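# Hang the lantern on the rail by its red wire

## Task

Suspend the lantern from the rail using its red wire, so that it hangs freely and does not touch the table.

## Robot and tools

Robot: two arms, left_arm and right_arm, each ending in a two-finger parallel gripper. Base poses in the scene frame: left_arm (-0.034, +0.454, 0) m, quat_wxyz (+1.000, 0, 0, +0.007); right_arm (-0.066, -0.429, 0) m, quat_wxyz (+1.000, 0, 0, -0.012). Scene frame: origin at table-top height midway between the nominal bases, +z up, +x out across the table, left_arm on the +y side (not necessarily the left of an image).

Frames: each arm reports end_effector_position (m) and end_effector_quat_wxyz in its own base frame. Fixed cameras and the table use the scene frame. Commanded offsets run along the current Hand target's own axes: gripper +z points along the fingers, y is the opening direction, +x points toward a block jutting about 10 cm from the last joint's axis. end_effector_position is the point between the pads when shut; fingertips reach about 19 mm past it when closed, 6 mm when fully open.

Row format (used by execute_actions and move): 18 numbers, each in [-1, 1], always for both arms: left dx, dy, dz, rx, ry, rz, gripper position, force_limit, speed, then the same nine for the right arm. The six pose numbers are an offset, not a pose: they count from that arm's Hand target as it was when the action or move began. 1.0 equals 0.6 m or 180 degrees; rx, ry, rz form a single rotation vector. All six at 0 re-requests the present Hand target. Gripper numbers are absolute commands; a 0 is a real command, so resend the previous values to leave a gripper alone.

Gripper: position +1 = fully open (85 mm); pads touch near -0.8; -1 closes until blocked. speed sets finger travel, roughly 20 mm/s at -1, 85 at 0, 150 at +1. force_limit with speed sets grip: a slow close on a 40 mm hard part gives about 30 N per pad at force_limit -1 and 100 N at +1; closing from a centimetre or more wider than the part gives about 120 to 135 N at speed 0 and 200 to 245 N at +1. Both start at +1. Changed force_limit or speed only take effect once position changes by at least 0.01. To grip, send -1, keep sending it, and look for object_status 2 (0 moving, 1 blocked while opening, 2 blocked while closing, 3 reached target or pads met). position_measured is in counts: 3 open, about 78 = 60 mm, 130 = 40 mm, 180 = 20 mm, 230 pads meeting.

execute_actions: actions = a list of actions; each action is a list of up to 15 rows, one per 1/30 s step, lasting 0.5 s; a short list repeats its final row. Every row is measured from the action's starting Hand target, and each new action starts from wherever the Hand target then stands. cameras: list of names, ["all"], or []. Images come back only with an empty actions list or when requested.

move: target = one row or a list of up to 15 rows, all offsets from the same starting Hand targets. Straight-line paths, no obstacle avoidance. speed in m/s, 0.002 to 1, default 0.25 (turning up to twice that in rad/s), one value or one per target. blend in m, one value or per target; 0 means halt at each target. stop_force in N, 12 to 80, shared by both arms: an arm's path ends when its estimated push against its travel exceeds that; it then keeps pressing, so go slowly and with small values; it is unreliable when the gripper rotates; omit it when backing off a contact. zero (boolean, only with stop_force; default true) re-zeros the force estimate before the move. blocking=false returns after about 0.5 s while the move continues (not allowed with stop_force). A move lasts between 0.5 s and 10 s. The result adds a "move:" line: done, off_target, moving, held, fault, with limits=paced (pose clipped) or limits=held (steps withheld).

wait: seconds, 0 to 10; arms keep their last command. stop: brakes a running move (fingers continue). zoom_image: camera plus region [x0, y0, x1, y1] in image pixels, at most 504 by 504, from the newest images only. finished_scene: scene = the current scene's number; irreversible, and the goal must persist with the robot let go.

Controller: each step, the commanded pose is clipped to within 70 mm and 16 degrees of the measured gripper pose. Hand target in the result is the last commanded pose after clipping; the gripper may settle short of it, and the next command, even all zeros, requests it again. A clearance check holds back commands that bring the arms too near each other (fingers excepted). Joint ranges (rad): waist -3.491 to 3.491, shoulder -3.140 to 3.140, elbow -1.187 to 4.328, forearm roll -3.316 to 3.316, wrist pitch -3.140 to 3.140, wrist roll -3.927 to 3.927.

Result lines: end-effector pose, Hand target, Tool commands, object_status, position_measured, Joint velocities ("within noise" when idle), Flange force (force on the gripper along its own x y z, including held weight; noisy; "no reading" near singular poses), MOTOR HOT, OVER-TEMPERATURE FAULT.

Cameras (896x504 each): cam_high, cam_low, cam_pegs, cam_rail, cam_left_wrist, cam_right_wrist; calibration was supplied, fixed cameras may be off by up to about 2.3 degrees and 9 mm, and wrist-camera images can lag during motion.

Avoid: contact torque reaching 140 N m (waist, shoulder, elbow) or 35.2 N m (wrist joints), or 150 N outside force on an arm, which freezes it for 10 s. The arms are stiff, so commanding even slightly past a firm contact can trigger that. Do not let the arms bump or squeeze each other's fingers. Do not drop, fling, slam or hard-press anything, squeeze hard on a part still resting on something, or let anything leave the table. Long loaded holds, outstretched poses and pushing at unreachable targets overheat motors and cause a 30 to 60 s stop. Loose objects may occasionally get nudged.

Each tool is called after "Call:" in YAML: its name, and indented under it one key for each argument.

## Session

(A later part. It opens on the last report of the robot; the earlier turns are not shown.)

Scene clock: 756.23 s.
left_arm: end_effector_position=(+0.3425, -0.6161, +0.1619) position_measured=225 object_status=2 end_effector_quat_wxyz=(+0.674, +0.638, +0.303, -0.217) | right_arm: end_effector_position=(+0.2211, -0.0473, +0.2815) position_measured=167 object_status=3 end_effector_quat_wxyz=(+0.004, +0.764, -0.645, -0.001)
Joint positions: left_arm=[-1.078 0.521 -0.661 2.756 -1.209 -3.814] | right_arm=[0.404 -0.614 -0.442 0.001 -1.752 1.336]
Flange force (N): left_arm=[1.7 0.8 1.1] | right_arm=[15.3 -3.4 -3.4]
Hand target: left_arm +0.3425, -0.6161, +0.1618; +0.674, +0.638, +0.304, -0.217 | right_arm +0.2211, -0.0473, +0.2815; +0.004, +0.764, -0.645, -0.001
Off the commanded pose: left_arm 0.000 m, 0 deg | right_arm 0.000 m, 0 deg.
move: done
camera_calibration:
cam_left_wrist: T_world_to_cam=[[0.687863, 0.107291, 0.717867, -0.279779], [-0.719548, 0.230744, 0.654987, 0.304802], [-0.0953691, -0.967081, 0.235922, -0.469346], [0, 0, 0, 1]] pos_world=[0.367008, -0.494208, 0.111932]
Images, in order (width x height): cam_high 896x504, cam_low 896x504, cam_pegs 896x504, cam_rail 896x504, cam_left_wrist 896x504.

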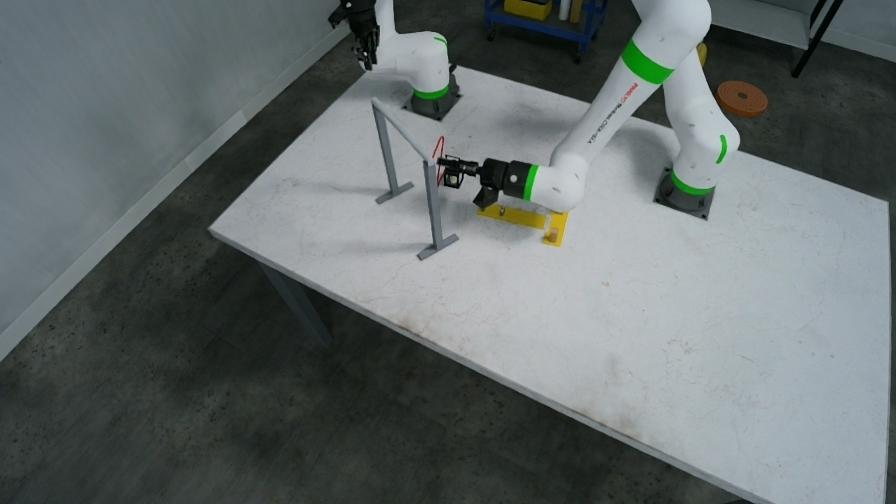

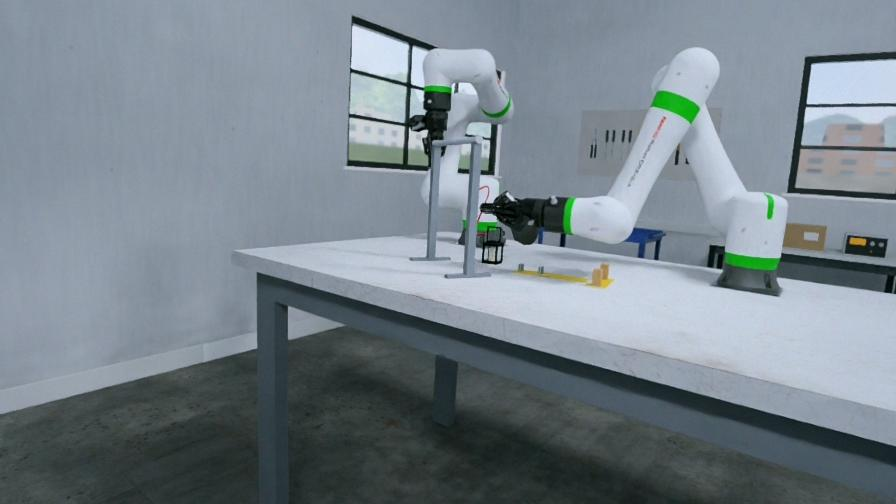

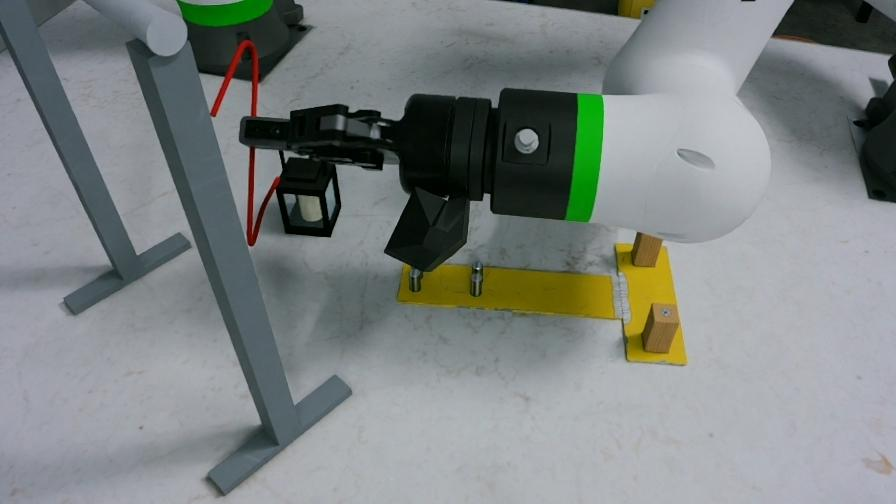

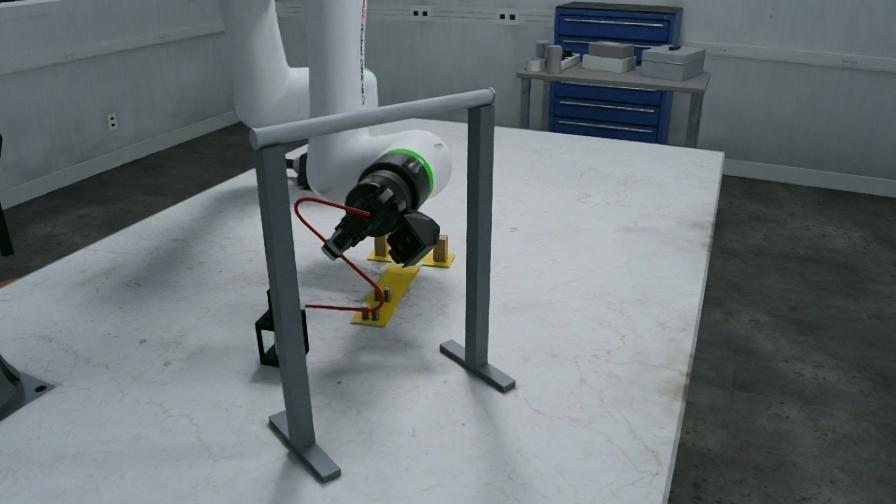

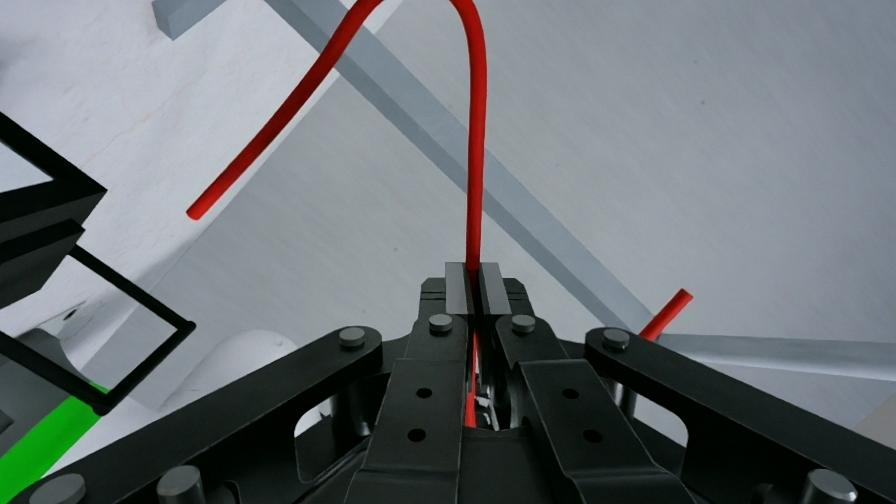

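Call:
move:
  target: [-0.0728,-0.0685,0,0,0,0,-1,0.3,-1,0,0,0,0,0,0,-0.3,0.3,-1]
  speed: 0.06
  cameras: ["cam_left_wrist","cam_rail","cam_pegs"]

Call:
zoom_image:
  camera: "cam_pegs"
  region: [170, 20, 400, 280]

Scene clock: 773.33 s.
left_arm: end_effector_position=(+0.2831, -0.6240, +0.1618) position_measured=225 object_status=2 end_effector_quat_wxyz=(+0.674, +0.638, +0.304, -0.217) | right_arm: end_effector_position=(+0.2211, -0.0473, +0.2815) position_measured=167 object_status=3 end_effector_quat_wxyz=(+0.004, +0.764, -0.645, -0.001)
Joint positions: left_arm=[-1.242 0.477 -0.707 2.93 -1.193 -3.878] | right_arm=[0.404 -0.614 -0.442 0.001 -1.752 1.336]
Flange force (N): left_arm=[1.7 0.6 1.6] | right_arm=[15.3 -2.8 -3.2]
Hand target: left_arm +0.2831, -0.6240, +0.1618; +0.674, +0.638, +0.304, -0.217 | right_arm +0.2211, -0.0473, +0.2815; +0.004, +0.764, -0.645, -0.001
Off the commanded pose: left_arm 0.000 m, 0 deg | right_arm 0.000 m, 0 deg.
move: done
camera_calibration:
cam_left_wrist: T_world_to_cam=[[0.687955, 0.107256, 0.717784, -0.238038], [-0.719472, 0.230624, 0.655112, 0.263851], [-0.0952739, -0.967114, 0.235827, -0.482662], [0, 0, 0, 1]] pos_world=[0.307608, -0.502108, 0.111832]
Images, in order (width x height): cam_pegs 896x504, cam_rail 896x504, cam_left_wrist 896x504.

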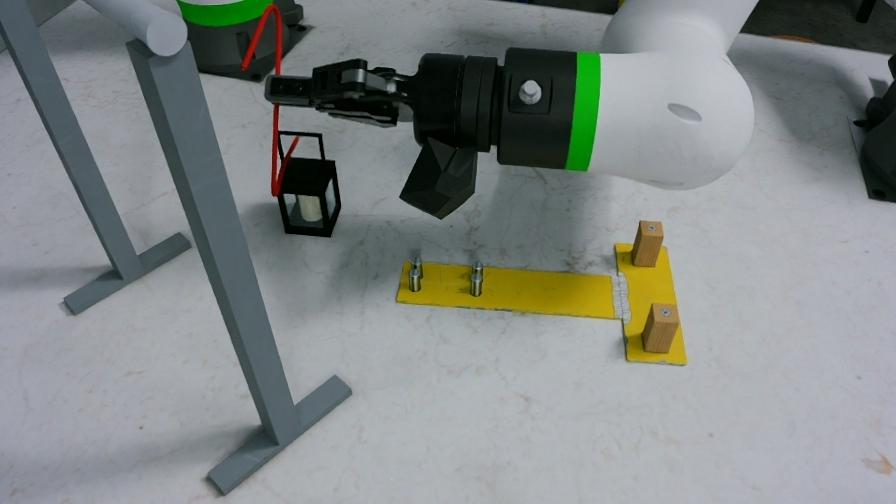

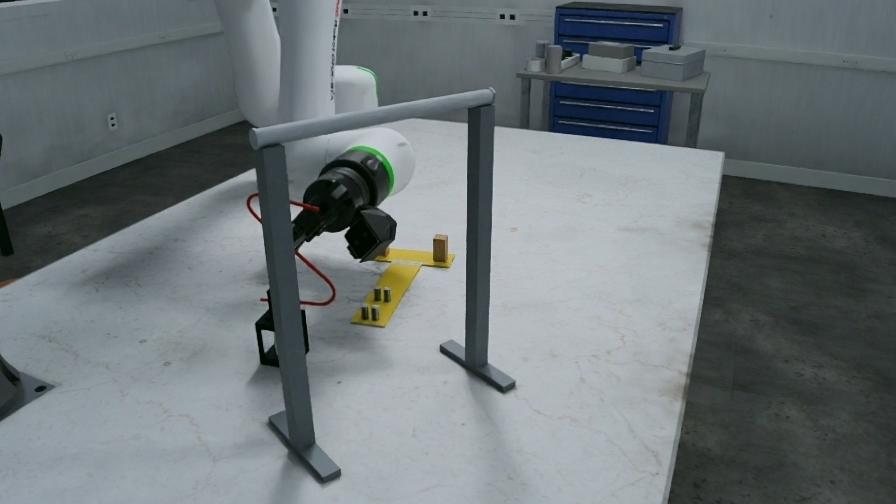

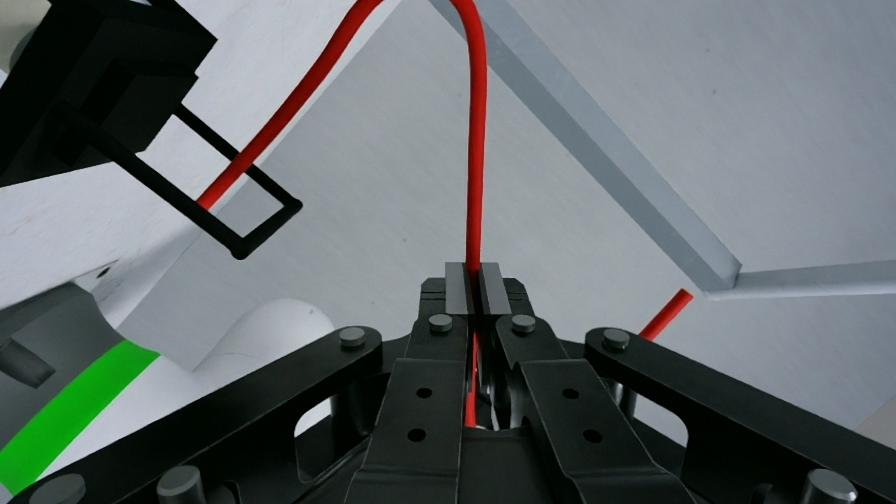

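Scaled by 1.938.

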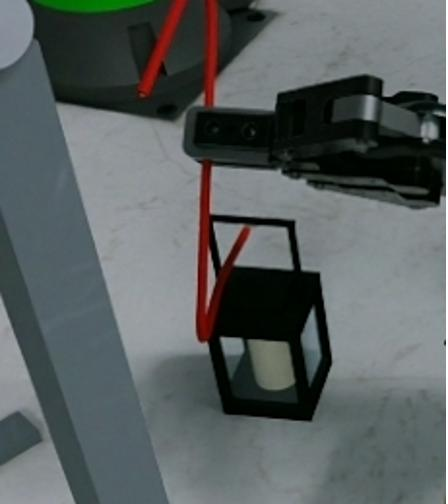

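Call:
move:
  target: [-0.0607,-0.0571,0,0,0,0,-1,0.3,-1,0,0,0,0,0,0,-0.3,0.3,-1]
  speed: 0.05
  cameras: ["cam_left_wrist","cam_rail","cam_pegs"]

Call:
zoom_image:
  camera: "cam_pegs"
  region: [170, 0, 400, 260]

Scene clock: 779.70 s.
left_arm: end_effector_position=(+0.2337, -0.6306, +0.1618) position_measured=225 object_status=2 end_effector_quat_wxyz=(+0.673, +0.638, +0.304, -0.219) | right_arm: end_effector_position=(+0.2211, -0.0473, +0.2815) position_measured=167 object_status=3 end_effector_quat_wxyz=(+0.004, +0.764, -0.645, -0.001)
Joint positions: left_arm=[-1.382 0.447 -0.726 3.077 -1.175 -3.928] | right_arm=[0.404 -0.614 -0.442 0.001 -1.752 1.336]
Flange force (N): left_arm=[1.9 0.6 2.3] | right_arm=[14.2 -2.7 -3.1]
Hand target: left_arm +0.2335, -0.6306, +0.1618; +0.674, +0.638, +0.304, -0.217 | right_arm +0.2211, -0.0473, +0.2815; +0.004, +0.764, -0.645, -0.001
Off the commanded pose: left_arm 0.000 m, 0 deg | right_arm 0.000 m, 0 deg.
joint sent to its limit (left arm) — joint 6 (wrist roll), lower limit. The joint targets still meet the commanded pose.
move: done
camera_calibration:
cam_left_wrist: T_world_to_cam=[[0.691369, 0.105164, 0.714808, -0.205083], [-0.715891, 0.233242, 0.658102, 0.230076], [-0.097515, -0.966715, 0.236542, -0.493129], [0, 0, 0, 1]] pos_world=[0.25841, -0.508812, 0.111828]
Images, in order (width x height): cam_pegs 896x504, cam_rail 896x504, cam_left_wrist 896x504.

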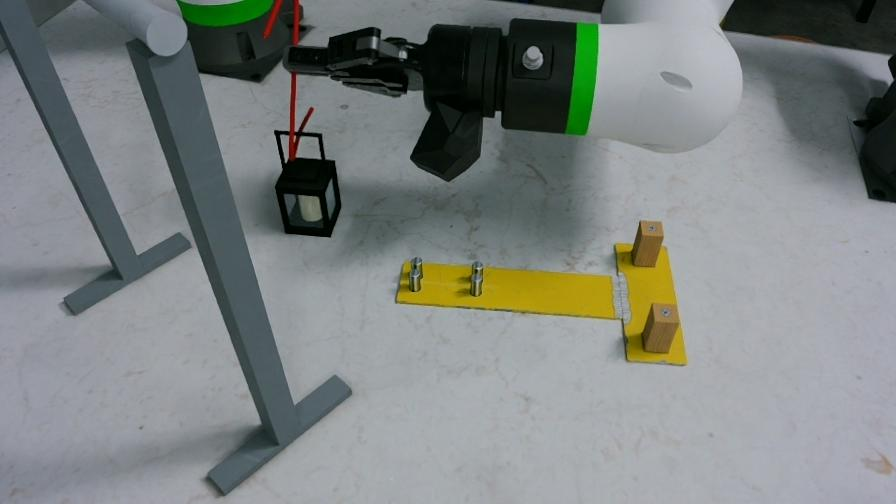

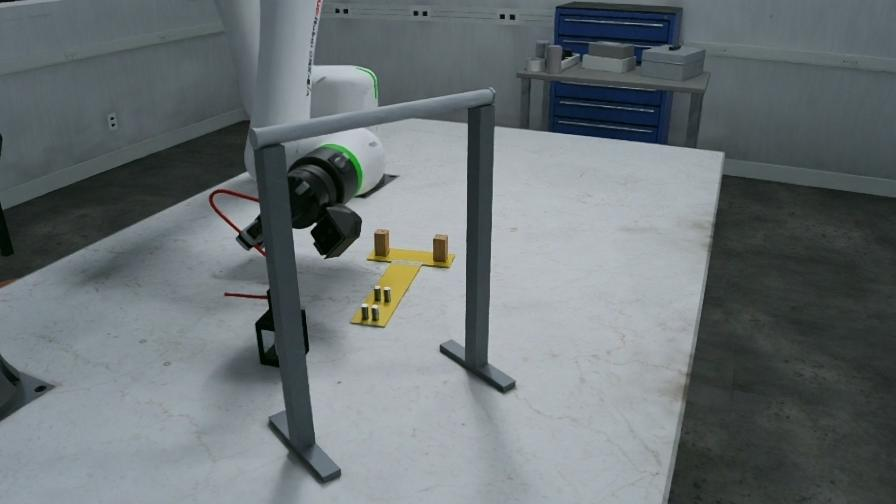

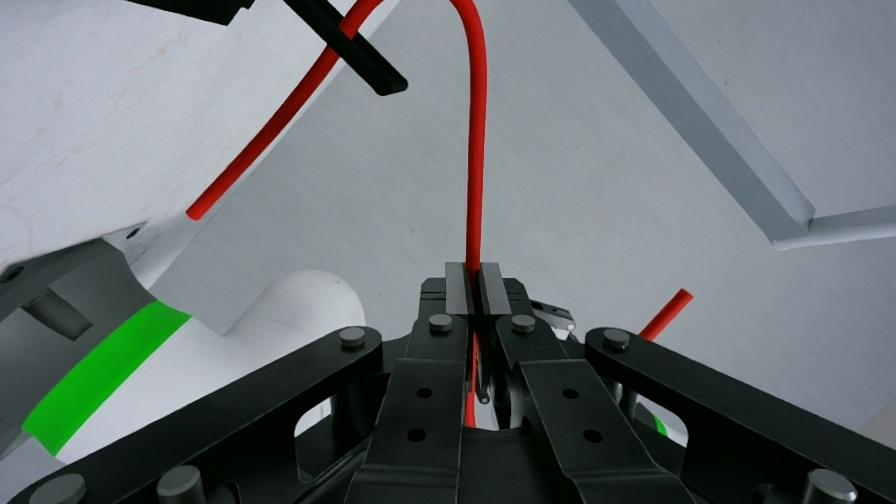

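Scaled by 1.938.

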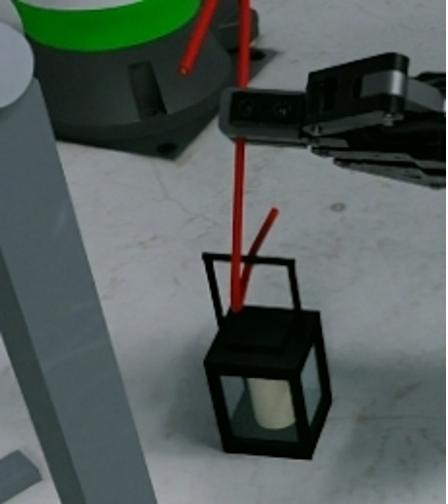

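Call:
zoom_image:
  camera: "cam_pegs"
  region: [260, 90, 350, 190]

Call:
zoom_image:
  camera: "cam_left_wrist"
  region: [180, 0, 500, 230]

Scaled by 5.040.

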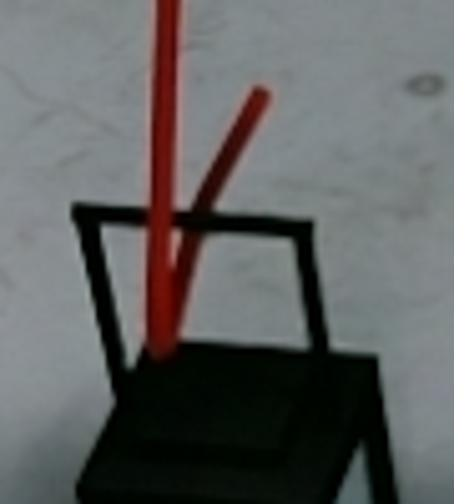

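Scaled by 1.575.

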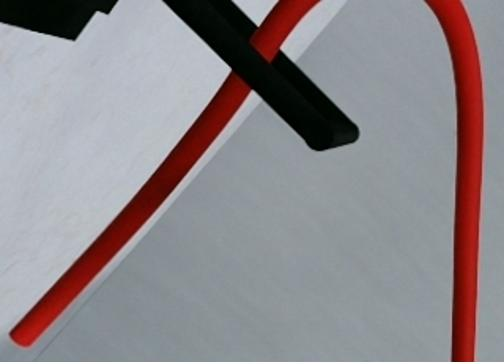

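Call:
move:
  target:
    - [0.0083,0.0422,0,0,0,-0.1306,-1,0.3,-1,0,0,0,0,0,0,-0.3,0.3,-1]
    - [0.0227,0.0877,0,0,0,-0.261,-1,0.3,-1,0,0,0,0,0,0,-0.3,0.3,-1]
  speed: 0.1
  blend: 0.008
  cameras: ["cam_left_wrist","cam_rail","cam_pegs"]

Call:
zoom_image:
  camera: "cam_pegs"
  region: [230, 0, 400, 250]

Scene clock: 801.03 s.
left_arm: end_effector_position=(+0.2791, -0.6245, +0.1908) position_measured=225 object_status=2 end_effector_quat_wxyz=(+0.531, +0.464, +0.533, -0.467) | right_arm: end_effector_position=(+0.2211, -0.0473, +0.2815) position_measured=167 object_status=3 end_effector_quat_wxyz=(+0.004, +0.764, -0.645, -0.001)
Joint positions: left_arm=[-1.253 0.395 -0.713 2.935 -1.118 -3.046] | right_arm=[0.404 -0.614 -0.442 0.001 -1.752 1.336]
Flange force (N): left_arm=[3.4 2.2 1.4] | right_arm=[14.6 -3.6 -3.4]
Hand target: left_arm +0.2791, -0.6245, +0.1908; +0.531, +0.464, +0.533, -0.467 | right_arm +0.2211, -0.0473, +0.2815; +0.004, +0.764, -0.645, -0.001
Off the commanded pose: left_arm 0.000 m, 0 deg | right_arm 0.000 m, 0 deg.
move: done
camera_calibration:
cam_left_wrist: T_world_to_cam=[[0.989017, 0.14655, -0.0191913, -0.174902], [-0.0295538, 0.323309, 0.945832, 0.0519363], [0.144816, -0.934877, 0.32409, -0.554129], [0, 0, 0, 1]] pos_world=[0.254763, -0.509202, 0.127108]
Images, in order (width x height): cam_pegs 896x504, cam_rail 896x504, cam_left_wrist 896x504.

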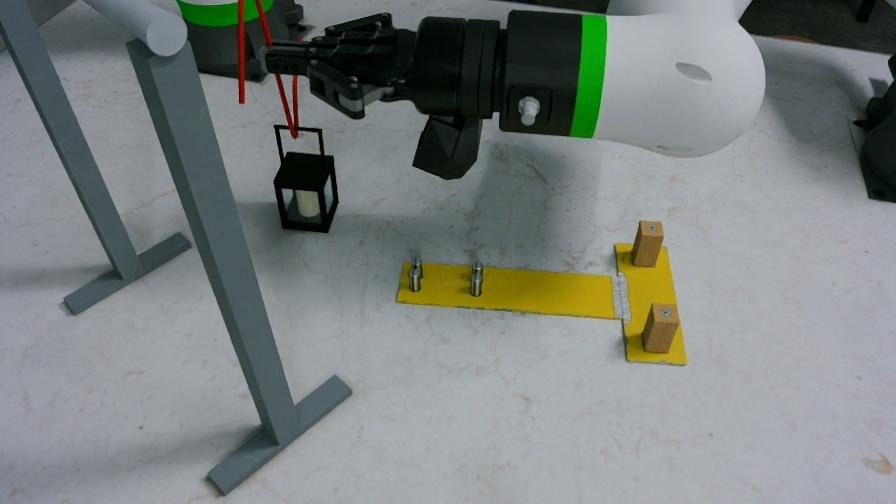

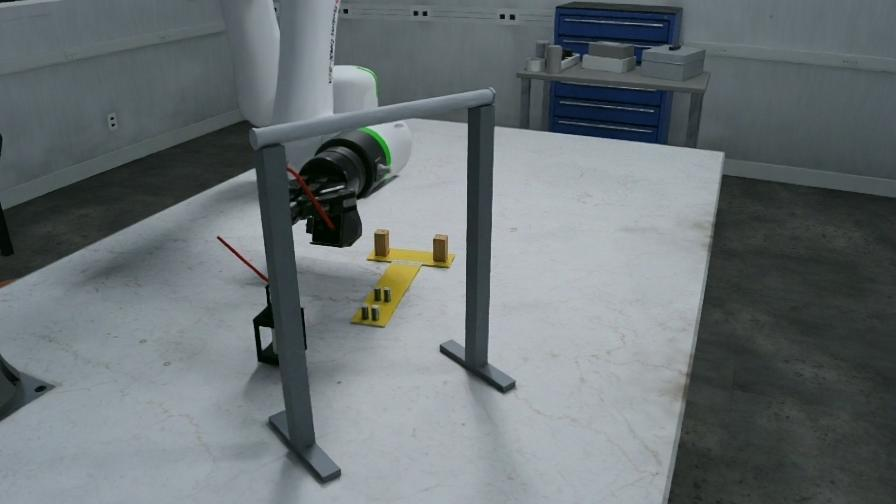

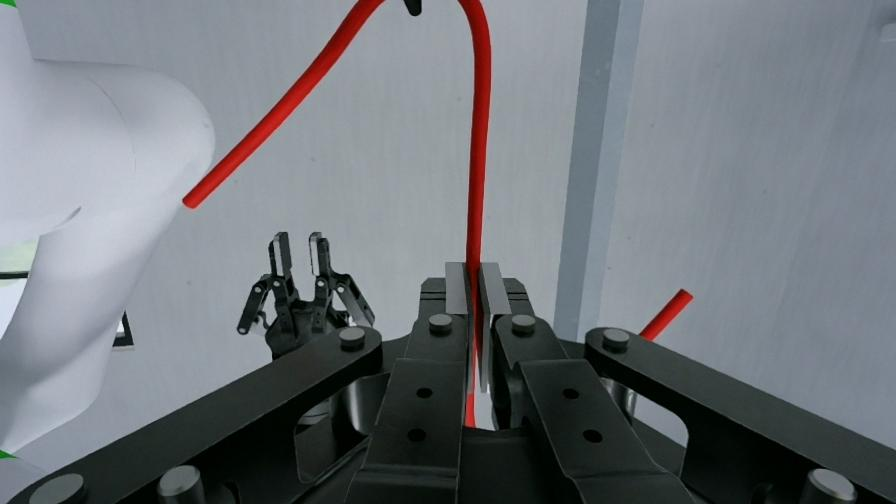

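Scaled by 2.016.

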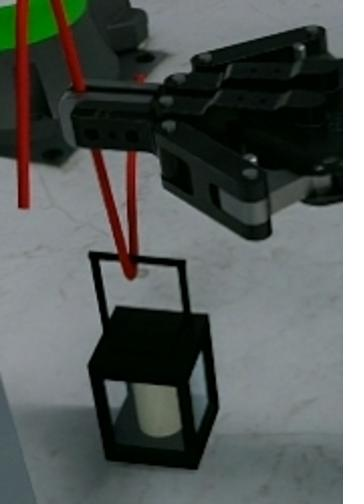

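Call:
move:
  target: [-0.08,0,0,0,0,0,-1,0.3,-1,0,0,0,0,0,0,-0.3,0.3,-1]
  speed: 0.035
  cameras: ["cam_left_wrist","cam_pegs"]

Call:
zoom_image:
  camera: "cam_pegs"
  region: [230, 0, 400, 250]

Scene clock: 804.67 s.
left_arm: end_effector_position=(+0.2793, -0.6244, +0.2388) position_measured=225 object_status=2 end_effector_quat_wxyz=(+0.531, +0.464, +0.533, -0.467) | right_arm: end_effector_position=(+0.2211, -0.0473, +0.2815) position_measured=167 object_status=3 end_effector_quat_wxyz=(+0.004, +0.764, -0.645, -0.001)
Joint positions: left_arm=[-1.251 0.273 -0.708 2.918 -0.994 -3.014] | right_arm=[0.404 -0.614 -0.442 0.001 -1.752 1.336]
Flange force (N): left_arm=[3.3 2.5 1.3] | right_arm=[15.0 -2.9 -2.9]
Hand target: left_arm +0.2793, -0.6244, +0.2388; +0.531, +0.464, +0.533, -0.467 | right_arm +0.2211, -0.0473, +0.2815; +0.004, +0.764, -0.645, -0.001
Off the commanded pose: left_arm 0.000 m, 0 deg | right_arm 0.000 m, 0 deg.
move: done
camera_calibration:
cam_left_wrist: T_world_to_cam=[[0.989017, 0.14655, -0.0191913, -0.174193], [-0.0295538, 0.323309, 0.945832, 0.00651], [0.144816, -0.934877, 0.32409, -0.569621], [0, 0, 0, 1]] pos_world=[0.254963, -0.509102, 0.175108]
Images, in order (width x height): cam_pegs 896x504, cam_left_wrist 896x504.

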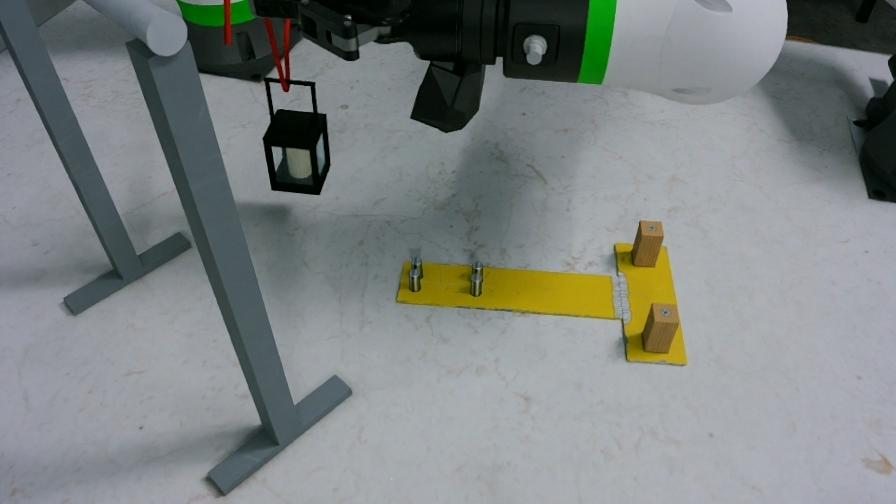

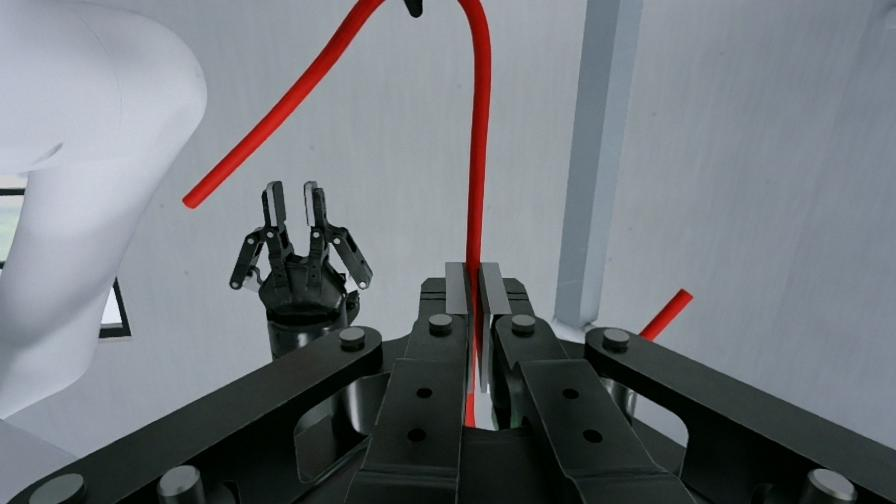

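Scaled by 2.016.

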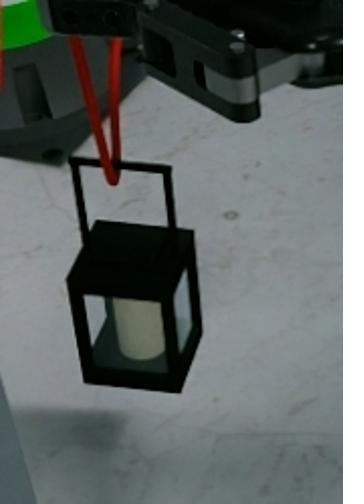

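Call:
move:
  target:
    - [-0.2353,0,0,0,0,0,-1,0.3,-1,0,0,0,0,0,0,-0.3,0.3,-1]
    - [-0.2353,0.1183,0.0672,0,0,0,-1,0.3,-1,0,0,0,0,0,0,-0.3,0.3,-1]
  speed: [0.1,0.07]
  cameras: ["cam_left_wrist","cam_pegs","cam_low","cam_rail","cam_high"]

Call:
zoom_image:
  camera: "cam_high"
  region: [360, 70, 520, 230]

Call:
zoom_image:
  camera: "cam_low"
  region: [420, 80, 560, 260]

Scene clock: 820.97 s.
left_arm: end_effector_position=(+0.3555, -0.6547, +0.3797) position_measured=225 object_status=2 end_effector_quat_wxyz=(+0.531, +0.464, +0.533, -0.467) | right_arm: end_effector_position=(+0.2211, -0.0473, +0.2815) position_measured=167 object_status=3 end_effector_quat_wxyz=(+0.004, +0.764, -0.645, -0.001)
Joint positions: left_arm=[-1.071 0.175 -0.485 2.582 -0.743 -2.705] | right_arm=[0.404 -0.614 -0.442 0.001 -1.752 1.336]
Flange force (N): left_arm=[3.0 1.6 0.4] | right_arm=[15.9 -3.3 -3.3]
Hand target: left_arm +0.3555, -0.6547, +0.3797; +0.531, +0.464, +0.533, -0.467 | right_arm +0.2211, -0.0473, +0.2815; +0.004, +0.764, -0.645, -0.001
Off the commanded pose: left_arm 0.000 m, 0 deg | right_arm 0.000 m, 0 deg.
move: done
camera_calibration:
cam_left_wrist: T_world_to_cam=[[0.989017, 0.14655, -0.0191913, -0.242509], [-0.0295538, 0.323309, 0.945832, -0.114801], [0.144816, -0.934877, 0.32409, -0.654694], [0, 0, 0, 1]] pos_world=[0.331263, -0.539402, 0.316108]
Images, in order (width x height): cam_high 896x504, cam_low 896x504, cam_pegs 896x504, cam_rail 896x504, cam_left_wrist 896x504.

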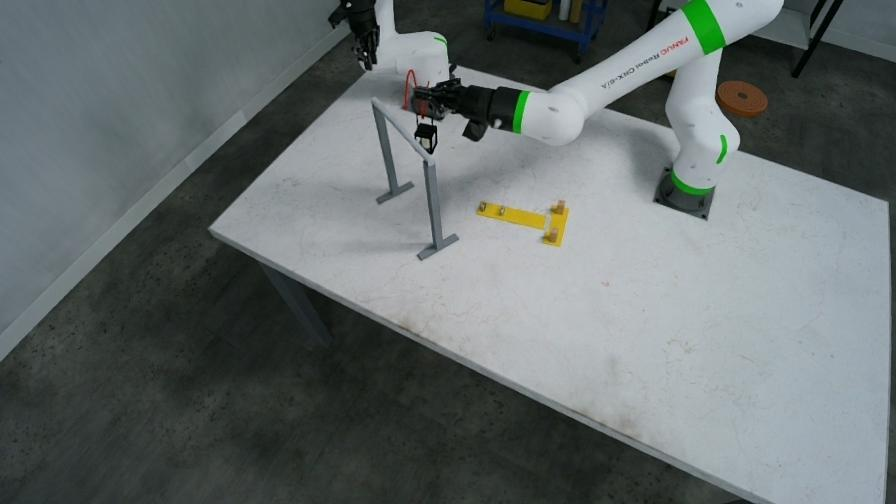

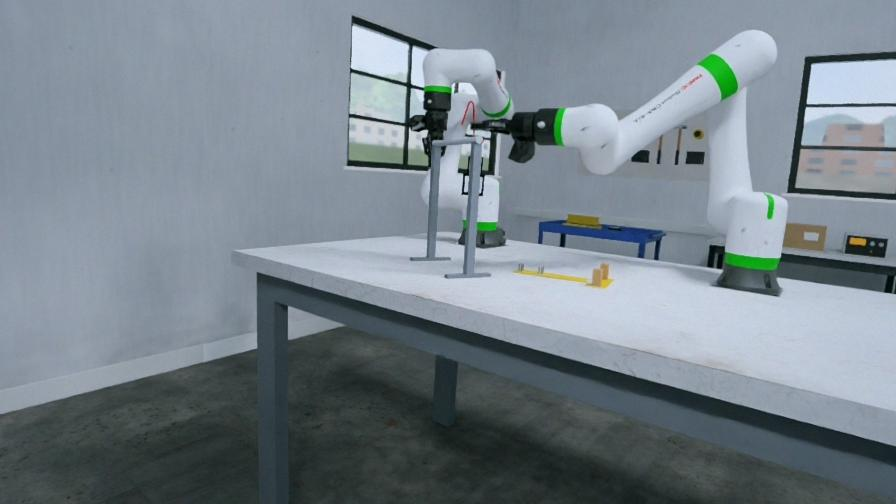

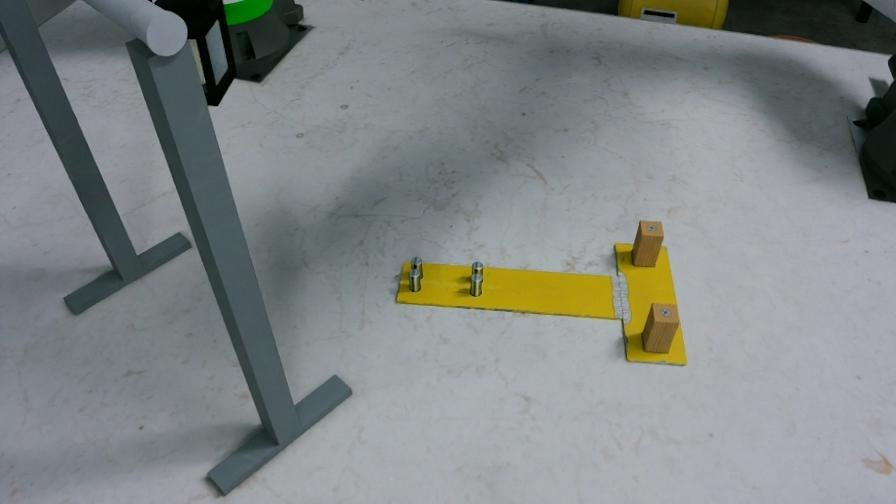

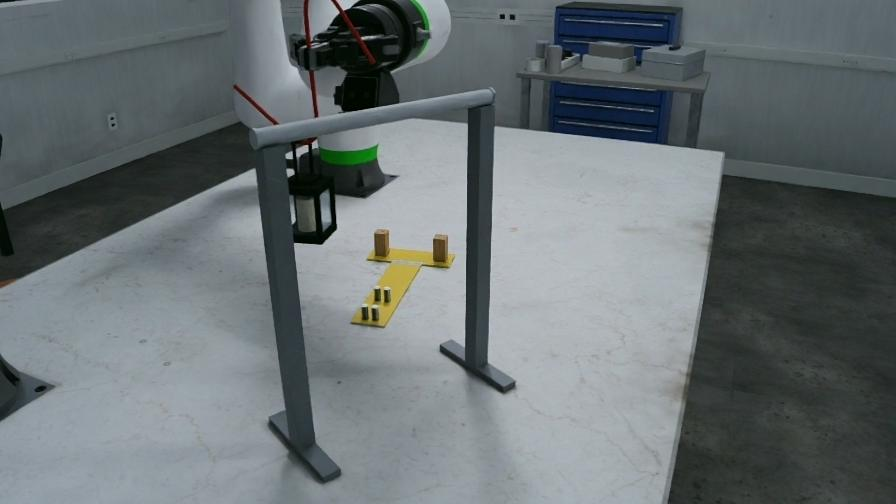

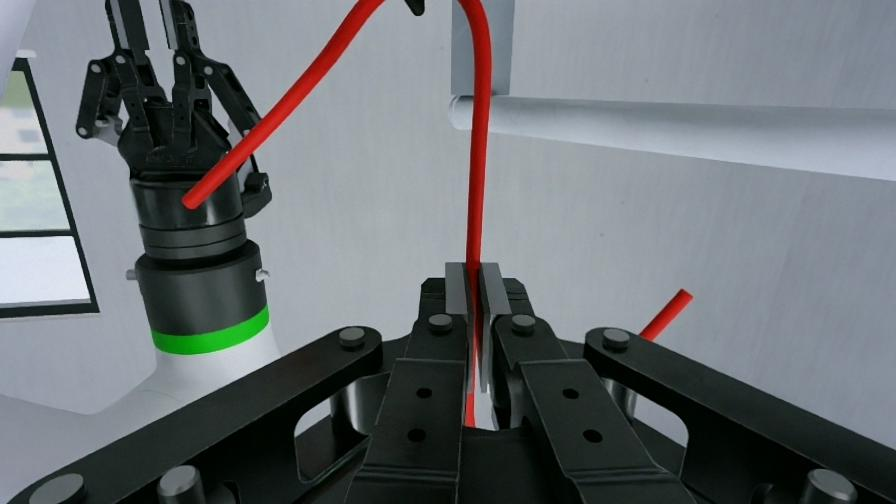

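Scaled by 3.150.

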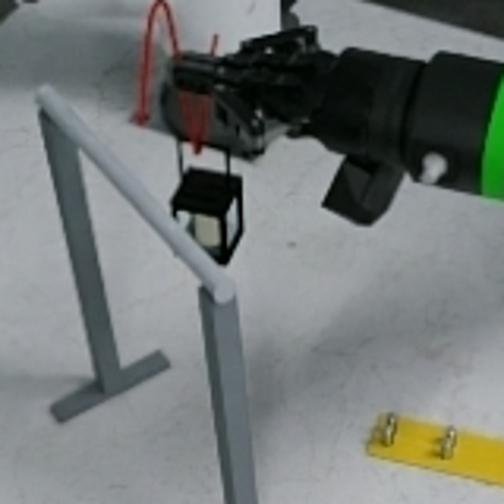

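Scaled by 2.800.

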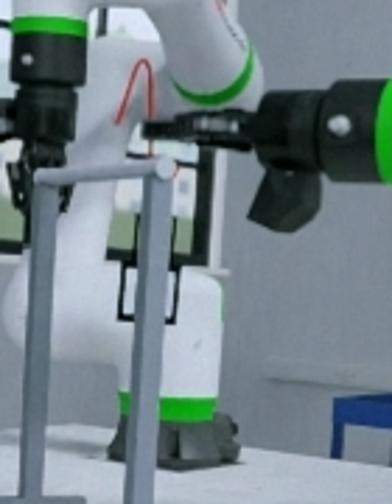

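Call:
move:
  target: [0,0.0595,0.0449,0,0,0,-1,0.3,-1,0,0,0,0,0,0,-0.3,0.3,-1]
  speed: 0.04
  cameras: ["cam_left_wrist","cam_low","cam_rail","cam_high"]

Call:
zoom_image:
  camera: "cam_high"
  region: [365, 60, 465, 180]

Call:
zoom_image:
  camera: "cam_low"
  region: [420, 80, 520, 200]

Call:
zoom_image:
  camera: "cam_rail"
  region: [240, 0, 440, 160]

Scene clock: 833.27 s.
left_arm: end_effector_position=(+0.3944, -0.6767, +0.3796) position_measured=225 object_status=2 end_effector_quat_wxyz=(+0.531, +0.464, +0.533, -0.467) | right_arm: end_effector_position=(+0.2211, -0.0473, +0.2815) position_measured=167 object_status=3 end_effector_quat_wxyz=(+0.004, +0.764, -0.645, -0.001)
Joint positions: left_arm=[-1.011 0.273 -0.383 2.502 -0.766 -2.644] | right_arm=[0.404 -0.614 -0.442 0.001 -1.752 1.336]
Flange force (N): left_arm=[3.3 1.2 0.4] | right_arm=[15.6 -3.6 -3.3]
Hand target: left_arm +0.3945, -0.6767, +0.3796; +0.531, +0.464, +0.533, -0.467 | right_arm +0.2211, -0.0473, +0.2815; +0.004, +0.764, -0.645, -0.001
Off the commanded pose: left_arm 0.000 m, 0 deg | right_arm 0.000 m, 0 deg.
move: done
camera_calibration:
cam_left_wrist: T_world_to_cam=[[0.989017, 0.14655, -0.0191913, -0.277761], [-0.0295538, 0.323309, 0.945832, -0.106349], [0.144816, -0.934877, 0.32409, -0.68083], [0, 0, 0, 1]] pos_world=[0.370163, -0.561402, 0.315908]
Images, in order (width x height): cam_high 896x504, cam_low 896x504, cam_rail 896x504, cam_left_wrist 896x504.

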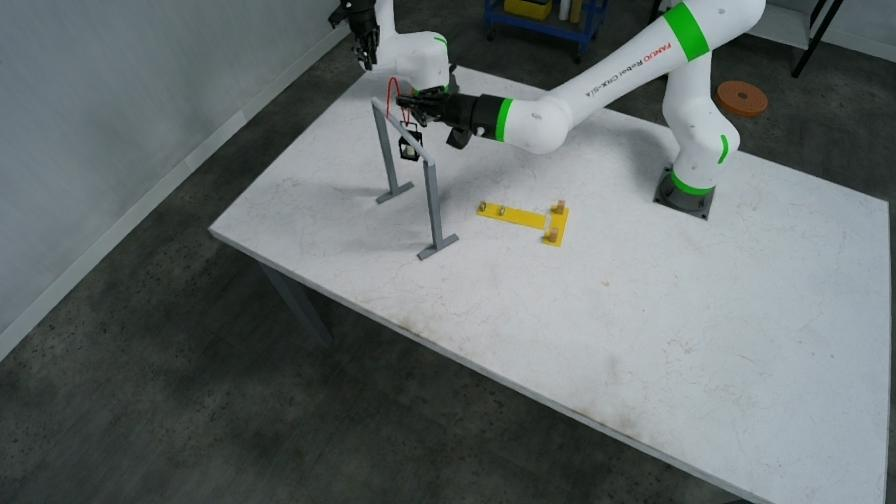

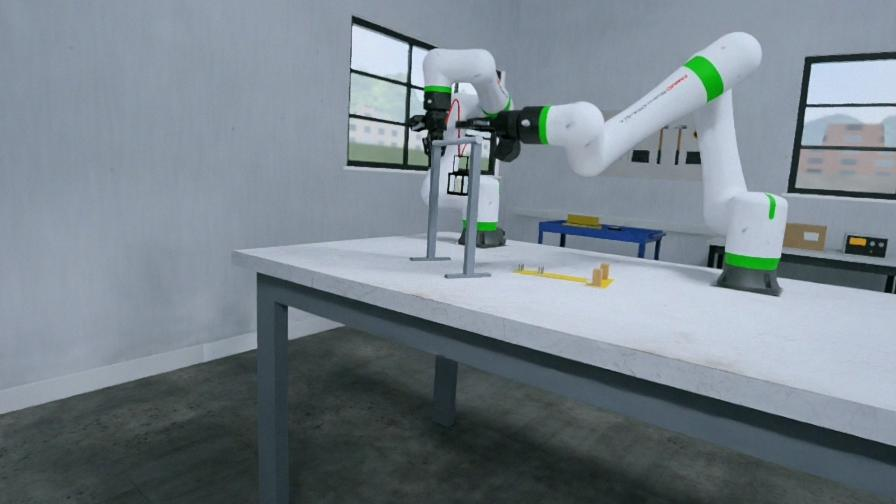

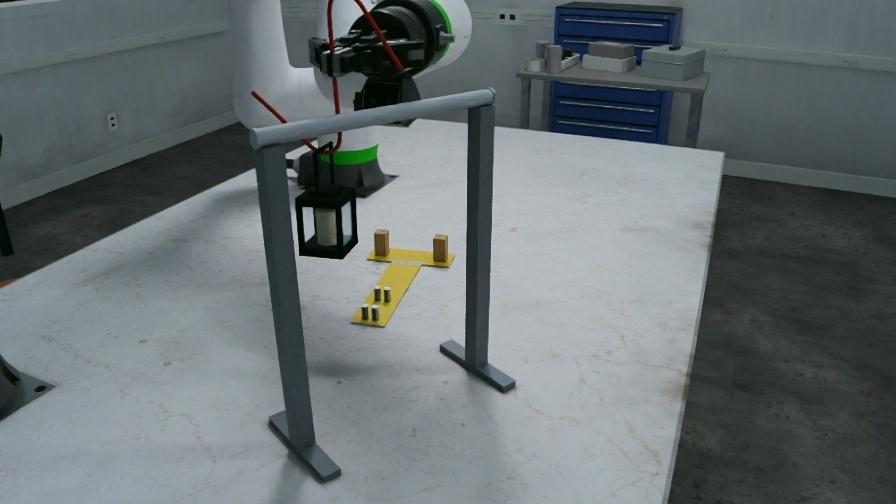

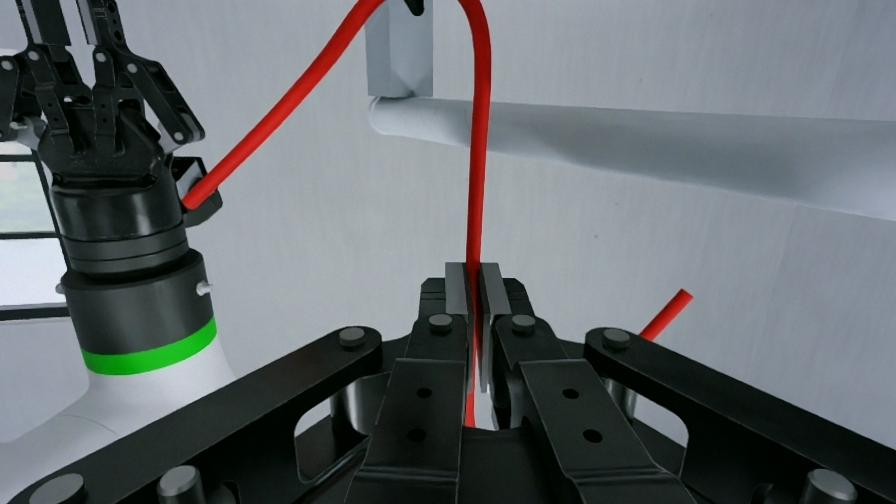

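Scaled by 4.200.

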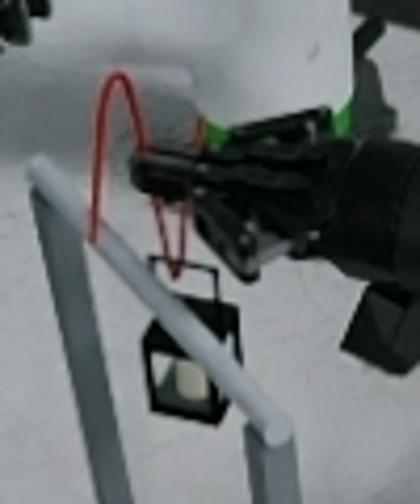

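Scaled by 4.200.

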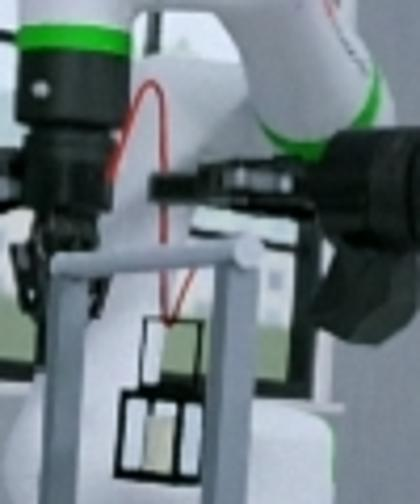

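Scaled by 2.520.

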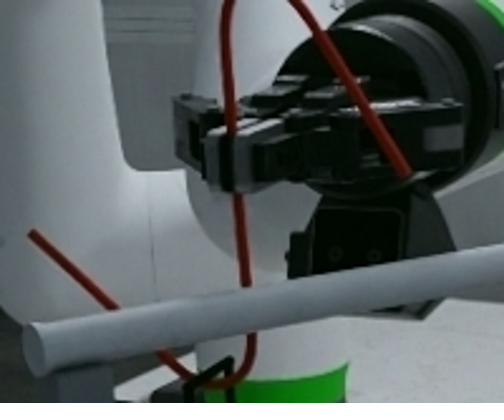

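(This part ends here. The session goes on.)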